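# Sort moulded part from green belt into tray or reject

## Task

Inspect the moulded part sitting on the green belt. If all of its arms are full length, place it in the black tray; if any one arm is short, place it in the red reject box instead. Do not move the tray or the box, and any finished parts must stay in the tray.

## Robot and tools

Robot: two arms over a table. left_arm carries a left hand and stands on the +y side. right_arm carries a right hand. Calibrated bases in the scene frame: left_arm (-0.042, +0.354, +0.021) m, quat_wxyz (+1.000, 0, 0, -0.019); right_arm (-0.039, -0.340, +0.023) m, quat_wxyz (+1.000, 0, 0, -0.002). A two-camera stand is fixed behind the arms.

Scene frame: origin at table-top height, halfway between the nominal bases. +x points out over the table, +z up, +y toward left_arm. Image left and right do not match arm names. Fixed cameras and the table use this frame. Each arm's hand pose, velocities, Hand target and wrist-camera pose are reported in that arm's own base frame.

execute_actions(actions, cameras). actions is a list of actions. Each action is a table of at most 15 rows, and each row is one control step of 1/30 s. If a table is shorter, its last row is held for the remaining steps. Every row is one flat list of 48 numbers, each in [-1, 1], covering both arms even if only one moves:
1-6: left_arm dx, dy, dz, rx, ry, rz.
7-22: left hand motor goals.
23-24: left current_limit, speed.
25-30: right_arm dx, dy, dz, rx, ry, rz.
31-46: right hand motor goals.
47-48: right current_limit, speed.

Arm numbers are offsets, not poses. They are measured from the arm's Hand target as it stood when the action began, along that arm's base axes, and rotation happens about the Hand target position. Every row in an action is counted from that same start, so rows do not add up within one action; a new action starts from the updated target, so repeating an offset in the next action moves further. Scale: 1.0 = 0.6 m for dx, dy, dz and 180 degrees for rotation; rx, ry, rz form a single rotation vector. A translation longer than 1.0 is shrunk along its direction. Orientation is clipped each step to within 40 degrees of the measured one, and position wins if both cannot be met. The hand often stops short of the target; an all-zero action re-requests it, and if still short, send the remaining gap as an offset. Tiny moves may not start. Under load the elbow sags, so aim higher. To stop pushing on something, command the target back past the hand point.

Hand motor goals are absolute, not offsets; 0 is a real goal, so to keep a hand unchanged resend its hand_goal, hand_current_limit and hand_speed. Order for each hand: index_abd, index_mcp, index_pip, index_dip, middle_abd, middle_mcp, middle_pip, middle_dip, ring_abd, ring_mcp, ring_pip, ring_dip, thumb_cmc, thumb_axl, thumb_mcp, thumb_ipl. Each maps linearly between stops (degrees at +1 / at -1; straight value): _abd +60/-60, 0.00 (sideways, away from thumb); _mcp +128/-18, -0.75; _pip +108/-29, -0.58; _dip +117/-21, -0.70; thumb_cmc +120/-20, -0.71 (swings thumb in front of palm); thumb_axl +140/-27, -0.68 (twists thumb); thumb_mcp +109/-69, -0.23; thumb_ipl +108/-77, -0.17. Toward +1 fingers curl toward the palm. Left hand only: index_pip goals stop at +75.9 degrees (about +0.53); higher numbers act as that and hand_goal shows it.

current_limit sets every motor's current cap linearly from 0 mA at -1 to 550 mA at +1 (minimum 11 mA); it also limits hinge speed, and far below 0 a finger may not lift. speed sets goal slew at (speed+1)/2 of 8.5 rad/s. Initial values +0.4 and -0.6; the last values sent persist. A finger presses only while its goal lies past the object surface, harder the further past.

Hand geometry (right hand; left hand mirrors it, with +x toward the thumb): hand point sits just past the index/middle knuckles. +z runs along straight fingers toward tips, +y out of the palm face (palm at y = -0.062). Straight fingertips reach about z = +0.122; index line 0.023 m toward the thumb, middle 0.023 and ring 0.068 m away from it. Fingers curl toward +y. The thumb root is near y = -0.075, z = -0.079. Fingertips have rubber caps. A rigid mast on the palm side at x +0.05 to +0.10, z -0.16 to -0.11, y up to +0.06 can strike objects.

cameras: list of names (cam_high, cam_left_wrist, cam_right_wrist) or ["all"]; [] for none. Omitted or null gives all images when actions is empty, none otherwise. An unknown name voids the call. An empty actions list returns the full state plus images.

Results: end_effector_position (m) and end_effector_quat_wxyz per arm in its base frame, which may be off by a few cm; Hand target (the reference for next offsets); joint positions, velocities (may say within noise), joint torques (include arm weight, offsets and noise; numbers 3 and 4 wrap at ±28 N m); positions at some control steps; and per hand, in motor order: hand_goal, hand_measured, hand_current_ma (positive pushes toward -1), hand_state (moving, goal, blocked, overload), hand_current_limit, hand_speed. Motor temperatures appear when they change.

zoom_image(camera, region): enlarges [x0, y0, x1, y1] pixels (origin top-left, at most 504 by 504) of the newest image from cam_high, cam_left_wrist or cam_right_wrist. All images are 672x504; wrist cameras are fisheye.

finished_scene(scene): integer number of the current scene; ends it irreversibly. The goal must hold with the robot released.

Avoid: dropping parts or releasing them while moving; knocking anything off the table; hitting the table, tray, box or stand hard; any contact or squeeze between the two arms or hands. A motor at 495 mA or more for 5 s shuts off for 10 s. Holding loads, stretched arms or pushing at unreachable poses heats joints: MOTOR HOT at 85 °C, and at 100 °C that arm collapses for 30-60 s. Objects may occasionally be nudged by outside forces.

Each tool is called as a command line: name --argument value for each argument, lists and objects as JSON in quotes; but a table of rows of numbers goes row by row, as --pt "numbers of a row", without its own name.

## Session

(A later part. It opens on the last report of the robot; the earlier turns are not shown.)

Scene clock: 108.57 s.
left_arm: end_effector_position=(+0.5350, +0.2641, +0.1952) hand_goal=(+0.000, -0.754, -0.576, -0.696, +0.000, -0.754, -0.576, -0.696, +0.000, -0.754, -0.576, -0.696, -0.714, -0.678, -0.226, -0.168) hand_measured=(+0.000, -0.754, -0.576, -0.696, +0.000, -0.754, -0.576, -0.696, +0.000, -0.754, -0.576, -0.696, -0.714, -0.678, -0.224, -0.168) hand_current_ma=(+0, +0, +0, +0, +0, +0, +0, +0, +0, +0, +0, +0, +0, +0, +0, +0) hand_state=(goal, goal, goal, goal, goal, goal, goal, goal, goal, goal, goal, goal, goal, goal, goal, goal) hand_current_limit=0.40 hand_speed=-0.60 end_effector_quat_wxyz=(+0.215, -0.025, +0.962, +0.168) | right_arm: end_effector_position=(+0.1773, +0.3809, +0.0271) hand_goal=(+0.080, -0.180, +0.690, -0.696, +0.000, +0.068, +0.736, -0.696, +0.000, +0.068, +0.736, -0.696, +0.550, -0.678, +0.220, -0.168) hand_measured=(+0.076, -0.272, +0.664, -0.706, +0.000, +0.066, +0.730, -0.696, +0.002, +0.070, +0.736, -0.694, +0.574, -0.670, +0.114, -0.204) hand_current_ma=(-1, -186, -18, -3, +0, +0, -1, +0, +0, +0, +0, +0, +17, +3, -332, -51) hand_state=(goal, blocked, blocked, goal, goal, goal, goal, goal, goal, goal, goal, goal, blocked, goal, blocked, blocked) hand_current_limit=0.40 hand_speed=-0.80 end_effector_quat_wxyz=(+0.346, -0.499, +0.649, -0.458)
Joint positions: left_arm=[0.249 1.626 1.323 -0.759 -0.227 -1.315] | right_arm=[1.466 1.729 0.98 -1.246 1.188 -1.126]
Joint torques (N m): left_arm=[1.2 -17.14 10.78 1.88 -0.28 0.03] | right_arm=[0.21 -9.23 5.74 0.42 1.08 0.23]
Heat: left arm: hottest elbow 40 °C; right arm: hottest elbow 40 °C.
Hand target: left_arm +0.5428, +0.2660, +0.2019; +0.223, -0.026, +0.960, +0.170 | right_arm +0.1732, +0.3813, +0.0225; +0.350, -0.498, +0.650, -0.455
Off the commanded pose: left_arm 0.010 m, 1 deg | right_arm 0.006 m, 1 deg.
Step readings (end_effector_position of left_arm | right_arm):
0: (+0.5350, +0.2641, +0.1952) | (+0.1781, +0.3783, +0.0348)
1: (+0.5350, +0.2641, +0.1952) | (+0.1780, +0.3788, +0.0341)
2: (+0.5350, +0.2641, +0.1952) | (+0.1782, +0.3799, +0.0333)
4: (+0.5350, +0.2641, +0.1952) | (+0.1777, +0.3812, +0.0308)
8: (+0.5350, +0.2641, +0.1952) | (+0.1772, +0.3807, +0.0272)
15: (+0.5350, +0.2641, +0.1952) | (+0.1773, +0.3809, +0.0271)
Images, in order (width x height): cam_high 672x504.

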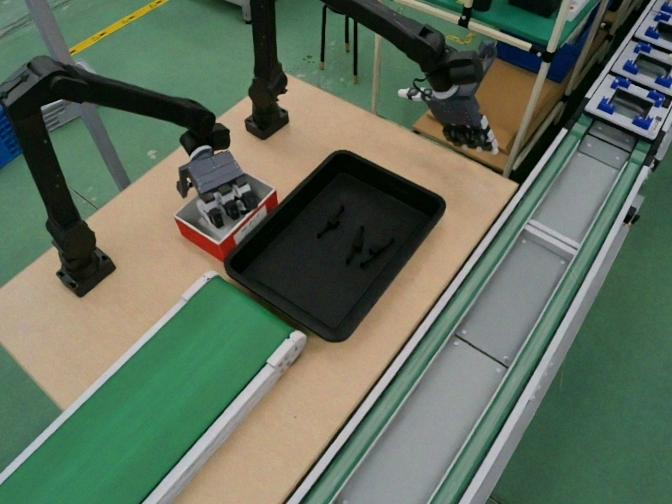

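execute_actions --actions '[[[0,0,0,0,0,0,0,-0.754,-0.576,-0.696,0,-0.754,-0.576,-0.696,0,-0.754,-0.576,-0.696,-0.714,-0.678,-0.226,-0.168,0.4,-0.6,-0.008,-0.005,-0.013,0,0,0,0.08,-0.18,0.69,-0.696,0,0.068,0.737,-0.696,0,0.068,0.737,-0.696,0.55,-0.678,0.22,-0.168,0.4,-0.8]],[[0,0,0,0,0,0,0,-0.754,-0.576,-0.696,0,-0.754,-0.576,-0.696,0,-0.754,-0.576,-0.696,-0.714,-0.678,-0.226,-0.168,0.4,-0.6,0,0,0,0,0,0,0.08,-0.272,0.69,-0.696,0,0.068,0.737,-0.696,0,0.068,0.737,-0.696,0.55,-0.678,0.14,-0.168,0.4,-0.9]],[[0,0,0,0,0,0,0,-0.754,-0.576,-0.696,0,-0.754,-0.576,-0.696,0,-0.754,-0.576,-0.696,-0.714,-0.678,-0.226,-0.168,0.4,-0.6,0,0,0,0,0,0,0.08,-0.34,0.70,-0.696,0,0.068,0.737,-0.696,0,0.068,0.737,-0.696,0.55,-0.678,0.1,-0.168,0.4,-0.9]],[[0,0,0,0,0,0,0,-0.754,-0.576,-0.696,0,-0.754,-0.576,-0.696,0,-0.754,-0.576,-0.696,-0.714,-0.678,-0.226,-0.168,0.4,-0.6,0,0,0,0,0,0,0.08,-0.42,0.74,-0.696,0,0.068,0.737,-0.696,0,0.068,0.737,-0.696,0.55,-0.678,0.05,-0.168,0.4,-0.8]]]' --cameras '["cam_high","cam_right_wrist"]'

zoom_image --camera "cam_high" --region '[190, 160, 280, 250]'

Scene clock: 111.80 s.
left_arm: end_effector_position=(+0.5350, +0.2641, +0.1952) hand_goal=(+0.000, -0.754, -0.576, -0.696, +0.000, -0.754, -0.576, -0.696, +0.000, -0.754, -0.576, -0.696, -0.714, -0.678, -0.226, -0.168) hand_measured=(+0.000, -0.754, -0.576, -0.696, +0.000, -0.754, -0.576, -0.696, +0.000, -0.754, -0.576, -0.696, -0.714, -0.678, -0.224, -0.168) hand_current_ma=(+0, +0, +0, +0, +0, +0, +0, +0, +0, +0, +0, +0, +0, +0, +0, +0) hand_state=(goal, goal, goal, goal, goal, goal, goal, goal, goal, goal, goal, goal, goal, goal, goal, goal) hand_current_limit=0.40 hand_speed=-0.60 end_effector_quat_wxyz=(+0.215, -0.025, +0.962, +0.168) | right_arm: end_effector_position=(+0.1729, +0.3804, +0.0216) hand_goal=(+0.080, -0.420, +0.740, -0.696, +0.000, +0.068, +0.736, -0.696, +0.000, +0.068, +0.736, -0.696, +0.550, -0.678, +0.050, -0.168) hand_measured=(+0.076, -0.406, +0.734, -0.700, +0.000, +0.066, +0.730, -0.696, +0.002, +0.068, +0.738, -0.694, +0.554, -0.676, +0.052, -0.170) hand_current_ma=(+0, +6, -1, +0, +0, +0, -1, +0, +0, +0, +0, +0, +0, +0, +0, +0) hand_state=(goal, goal, goal, goal, goal, goal, goal, goal, goal, goal, goal, goal, goal, goal, goal, goal) hand_current_limit=0.40 hand_speed=-0.80 end_effector_quat_wxyz=(+0.349, -0.497, +0.651, -0.456)
Joint positions: left_arm=[0.249 1.626 1.323 -0.759 -0.227 -1.315] | right_arm=[1.478 1.738 0.971 -1.244 1.185 -1.097]
Joint torques (N m): left_arm=[1.08 -17.08 10.97 1.88 -0.29 0.01] | right_arm=[0.21 -8.88 5.38 0.28 1.02 0.22]
Heat: left arm: hottest elbow 40 °C; right arm: hottest elbow 40 °C.
Hand target: left_arm +0.5428, +0.2660, +0.2019; +0.223, -0.026, +0.960, +0.170 | right_arm +0.1685, +0.3783, +0.0147; +0.350, -0.498, +0.650, -0.455
Off the commanded pose: left_arm 0.010 m, 1 deg | right_arm 0.008 m, 0 deg.
Step readings (end_effector_position of left_arm | right_arm):
0: (+0.5350, +0.2641, +0.1952) | (+0.1773, +0.3809, +0.0271)
1: (+0.5350, +0.2641, +0.1952) | (+0.1769, +0.3805, +0.0264)
2: (+0.5350, +0.2641, +0.1952) | (+0.1764, +0.3806, +0.0259)
4: (+0.5350, +0.2641, +0.1952) | (+0.1748, +0.3798, +0.0242)
8: (+0.5350, +0.2641, +0.1952) | (+0.1737, +0.3806, +0.0238)
15: (+0.5350, +0.2641, +0.1952) | (+0.1738, +0.3808, +0.0239)
16: (+0.5350, +0.2641, +0.1952) | (+0.1738, +0.3808, +0.0239)
17: (+0.5350, +0.2641, +0.1952) | (+0.1738, +0.3809, +0.0239)
19: (+0.5350, +0.2641, +0.1952) | (+0.1738, +0.3809, +0.0239)
23: (+0.5350, +0.2641, +0.1952) | (+0.1736, +0.3808, +0.0236)
30: (+0.5350, +0.2641, +0.1952) | (+0.1735, +0.3809, +0.0235)
31: (+0.5350, +0.2641, +0.1952) | (+0.1735, +0.3809, +0.0235)
32: (+0.5350, +0.2641, +0.1952) | (+0.1734, +0.3809, +0.0234)
34: (+0.5350, +0.2641, +0.1952) | (+0.1734, +0.3808, +0.0232)
38: (+0.5350, +0.2641, +0.1952) | (+0.1733, +0.3807, +0.0227)
45: (+0.5350, +0.2641, +0.1952) | (+0.1732, +0.3808, +0.0226)
46: (+0.5350, +0.2641, +0.1952) | (+0.1732, +0.3808, +0.0226)
47: (+0.5350, +0.2641, +0.1952) | (+0.1732, +0.3808, +0.0226)
49: (+0.5350, +0.2641, +0.1952) | (+0.1730, +0.3807, +0.0223)
53: (+0.5350, +0.2641, +0.1952) | (+0.1729, +0.3804, +0.0216)
60: (+0.5350, +0.2641, +0.1952) | (+0.1729, +0.3804, +0.0216)
Images, in order (width x height): cam_high 672x504, cam_right_wrist 672x504.

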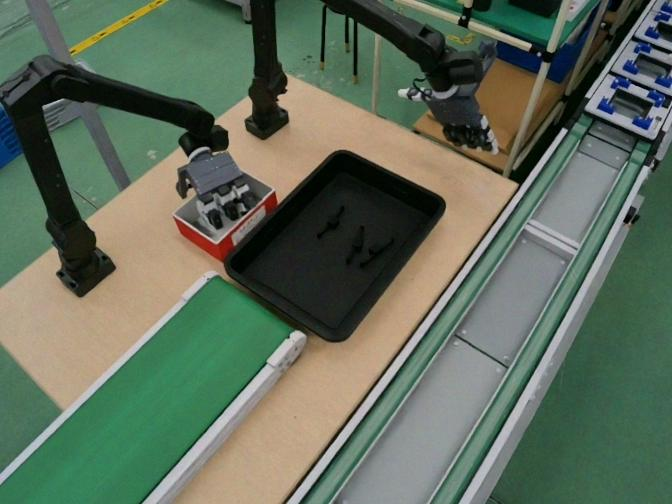

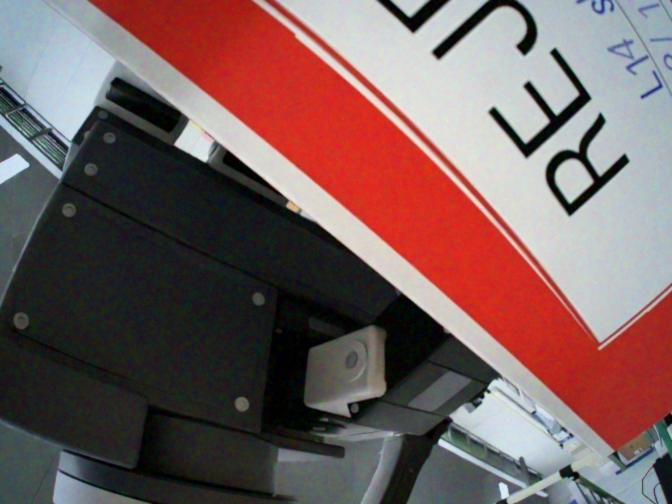

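Scaled by 5.600.

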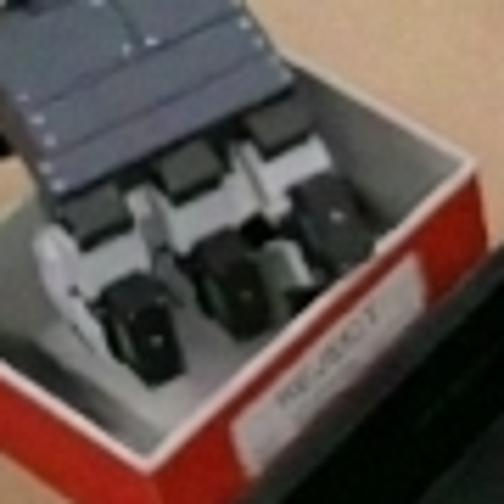

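execute_actions --actions '[[[0,0,0,0,0,0,0,-0.754,-0.576,-0.696,0,-0.754,-0.576,-0.696,0,-0.754,-0.576,-0.696,-0.714,-0.678,-0.226,-0.168,0.4,-0.6,0.008,0.003,0.06,0,0,0,0.08,-0.42,0.74,-0.696,0,0.068,0.737,-0.696,0,0.068,0.737,-0.696,0.55,-0.678,0.05,-0.168,0.4,-0.8]],[[0,0,0,0,0,0,0,-0.754,-0.576,-0.696,0,-0.754,-0.576,-0.696,0,-0.754,-0.576,-0.696,-0.714,-0.678,-0.226,-0.168,0.4,-0.6,0,0,0.12,0,0,0,0.08,-0.42,0.74,-0.696,0,0.068,0.737,-0.696,0,0.068,0.737,-0.696,0.55,-0.678,0.05,-0.168,0.4,-0.8]],[[0,0,0,0,0,0,0,-0.754,-0.576,-0.696,0,-0.754,-0.576,-0.696,0,-0.754,-0.576,-0.696,-0.714,-0.678,-0.226,-0.168,0.4,-0.6,0,0,0.15,0,0,0,0.08,-0.42,0.74,-0.696,0,0.068,0.737,-0.696,0,0.068,0.737,-0.696,0.55,-0.678,0.05,-0.168,0.4,-0.8]],[[0,0,0,0,0,0,0,-0.754,-0.576,-0.696,0,-0.754,-0.576,-0.696,0,-0.754,-0.576,-0.696,-0.714,-0.678,-0.226,-0.168,0.4,-0.6,-0.1,-0.15,0.08,0,0,0,0.08,-0.42,0.74,-0.696,0,0.068,0.737,-0.696,0,0.068,0.737,-0.696,0.55,-0.678,0.05,-0.168,0.4,-0.8]],[[0,0,0,0,0,0,0,-0.754,-0.576,-0.696,0,-0.754,-0.576,-0.696,0,-0.754,-0.576,-0.696,-0.714,-0.678,-0.226,-0.168,0.4,-0.6,-0.05,-0.18,0.05,0,0,0,0.08,-0.42,0.74,-0.696,0,0.068,0.737,-0.696,0,0.068,0.737,-0.696,0.55,-0.678,0.05,-0.168,0.4,-0.8]]]' --cameras '["cam_high"]'

zoom_image --camera "cam_high" --region '[170, 140, 290, 260]'

Scene clock: 115.87 s.
left_arm: end_effector_position=(+0.5350, +0.2641, +0.1952) hand_goal=(+0.000, -0.754, -0.576, -0.696, +0.000, -0.754, -0.576, -0.696, +0.000, -0.754, -0.576, -0.696, -0.714, -0.678, -0.226, -0.168) hand_measured=(+0.000, -0.754, -0.576, -0.696, +0.000, -0.754, -0.576, -0.696, +0.000, -0.754, -0.576, -0.696, -0.714, -0.678, -0.224, -0.168) hand_current_ma=(+0, +0, +0, +0, +0, +0, +0, +0, +0, +0, +0, +0, +0, +0, +0, +0) hand_state=(goal, goal, goal, goal, goal, goal, goal, goal, goal, goal, goal, goal, goal, goal, goal, goal) hand_current_limit=0.40 hand_speed=-0.60 end_effector_quat_wxyz=(+0.215, -0.025, +0.962, +0.168) | right_arm: end_effector_position=(+0.0839, +0.1804, +0.2735) hand_goal=(+0.080, -0.420, +0.740, -0.696, +0.000, +0.068, +0.736, -0.696, +0.000, +0.068, +0.736, -0.696, +0.550, -0.678, +0.050, -0.168) hand_measured=(+0.078, -0.416, +0.736, -0.698, +0.000, +0.066, +0.730, -0.696, +0.000, +0.068, +0.734, -0.694, +0.552, -0.678, +0.052, -0.170) hand_current_ma=(+0, +1, -1, +0, +0, +0, -1, +0, +0, +0, +0, +0, +0, +0, +0, +0) hand_state=(goal, goal, goal, goal, goal, goal, goal, goal, goal, goal, goal, goal, goal, goal, goal, goal) hand_current_limit=0.40 hand_speed=-0.80 end_effector_quat_wxyz=(-0.362, +0.635, -0.627, +0.269)
Joint positions: left_arm=[0.249 1.626 1.323 -0.759 -0.227 -1.315] | right_arm=[1.585 0.619 0.908 -1.674 0.922 -1.663]
Joint torques (N m): left_arm=[1.08 -17.2 10.96 1.87 -0.28 0.04] | right_arm=[-1.38 0.79 12.92 1.02 1 -0.08]
Heat: left arm: hottest elbow 40 °C; right arm: hottest elbow 40 °C.
Hand target: left_arm +0.5428, +0.2660, +0.2019; +0.223, -0.026, +0.960, +0.170 | right_arm +0.0833, +0.1821, +0.2908; -0.350, +0.498, -0.650, +0.455
Off the commanded pose: left_arm 0.010 m, 1 deg | right_arm 0.017 m, 27 deg.
joint sent to its limit (right arm) — joint 4 (wrist pitch), lower limit. The joint targets are off in orientation, not in position.
Step readings (end_effector_position of left_arm | right_arm):
0: (+0.5350, +0.2641, +0.1952) | (+0.1729, +0.3804, +0.0216)
1: (+0.5350, +0.2641, +0.1952) | (+0.1727, +0.3791, +0.0228)
2: (+0.5350, +0.2641, +0.1952) | (+0.1725, +0.3768, +0.0253)
4: (+0.5350, +0.2641, +0.1952) | (+0.1722, +0.3741, +0.0319)
8: (+0.5350, +0.2641, +0.1952) | (+0.1723, +0.3739, +0.0423)
15: (+0.5350, +0.2641, +0.1952) | (+0.1723, +0.3738, +0.0430)
16: (+0.5350, +0.2641, +0.1952) | (+0.1721, +0.3716, +0.0472)
17: (+0.5350, +0.2641, +0.1952) | (+0.1712, +0.3646, +0.0535)
19: (+0.5350, +0.2641, +0.1952) | (+0.1704, +0.3569, +0.0733)
23: (+0.5350, +0.2641, +0.1952) | (+0.1712, +0.3628, +0.1106)
30: (+0.5350, +0.2641, +0.1952) | (+0.1718, +0.3685, +0.1153)
31: (+0.5350, +0.2641, +0.1952) | (+0.1714, +0.3665, +0.1200)
32: (+0.5350, +0.2641, +0.1952) | (+0.1703, +0.3600, +0.1268)
34: (+0.5350, +0.2641, +0.1952) | (+0.1698, +0.3571, +0.1500)
38: (+0.5350, +0.2641, +0.1952) | (+0.1709, +0.3688, +0.1978)
45: (+0.5350, +0.2641, +0.1952) | (+0.1710, +0.3735, +0.2052)
46: (+0.5350, +0.2641, +0.1952) | (+0.1670, +0.3682, +0.2041)
47: (+0.5350, +0.2641, +0.1952) | (+0.1595, +0.3565, +0.2018)
49: (+0.5350, +0.2641, +0.1952) | (+0.1408, +0.3264, +0.2091)
53: (+0.5350, +0.2641, +0.1952) | (+0.1195, +0.2949, +0.2579)
60: (+0.5350, +0.2641, +0.1952) | (+0.1169, +0.2873, +0.2644)
61: (+0.5350, +0.2641, +0.1952) | (+0.1149, +0.2828, +0.2604)
62: (+0.5350, +0.2641, +0.1952) | (+0.1105, +0.2728, +0.2539)
64: (+0.5350, +0.2641, +0.1952) | (+0.1021, +0.2414, +0.2520)
68: (+0.5350, +0.2641, +0.1952) | (+0.0905, +0.1944, +0.2823)
75: (+0.5350, +0.2641, +0.1952) | (+0.0842, +0.1799, +0.2775)
Images, in order (width x height): cam_high 672x504.

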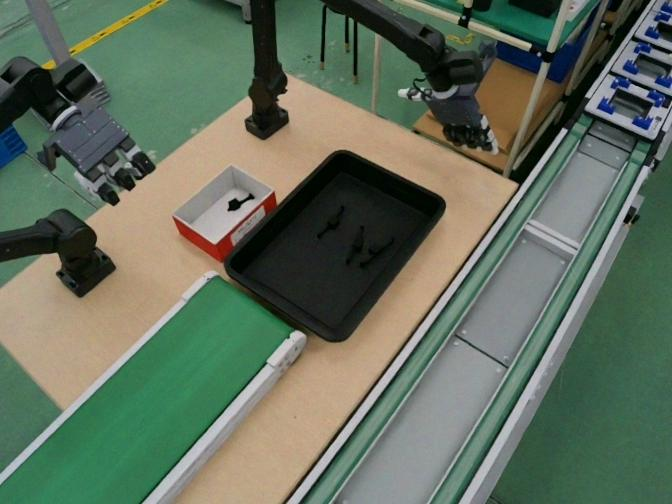

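Scaled by 4.200.

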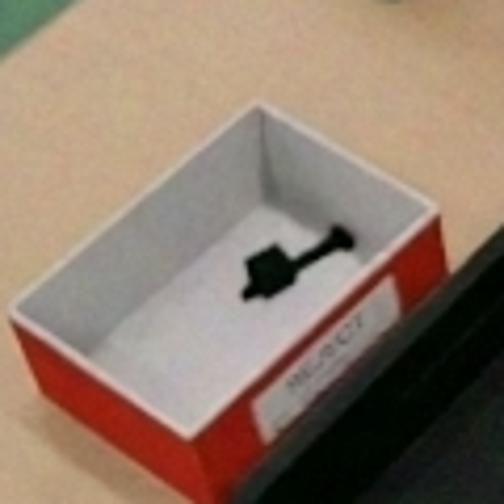

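finished_scene --scene 1

The scene is finished: the task was done.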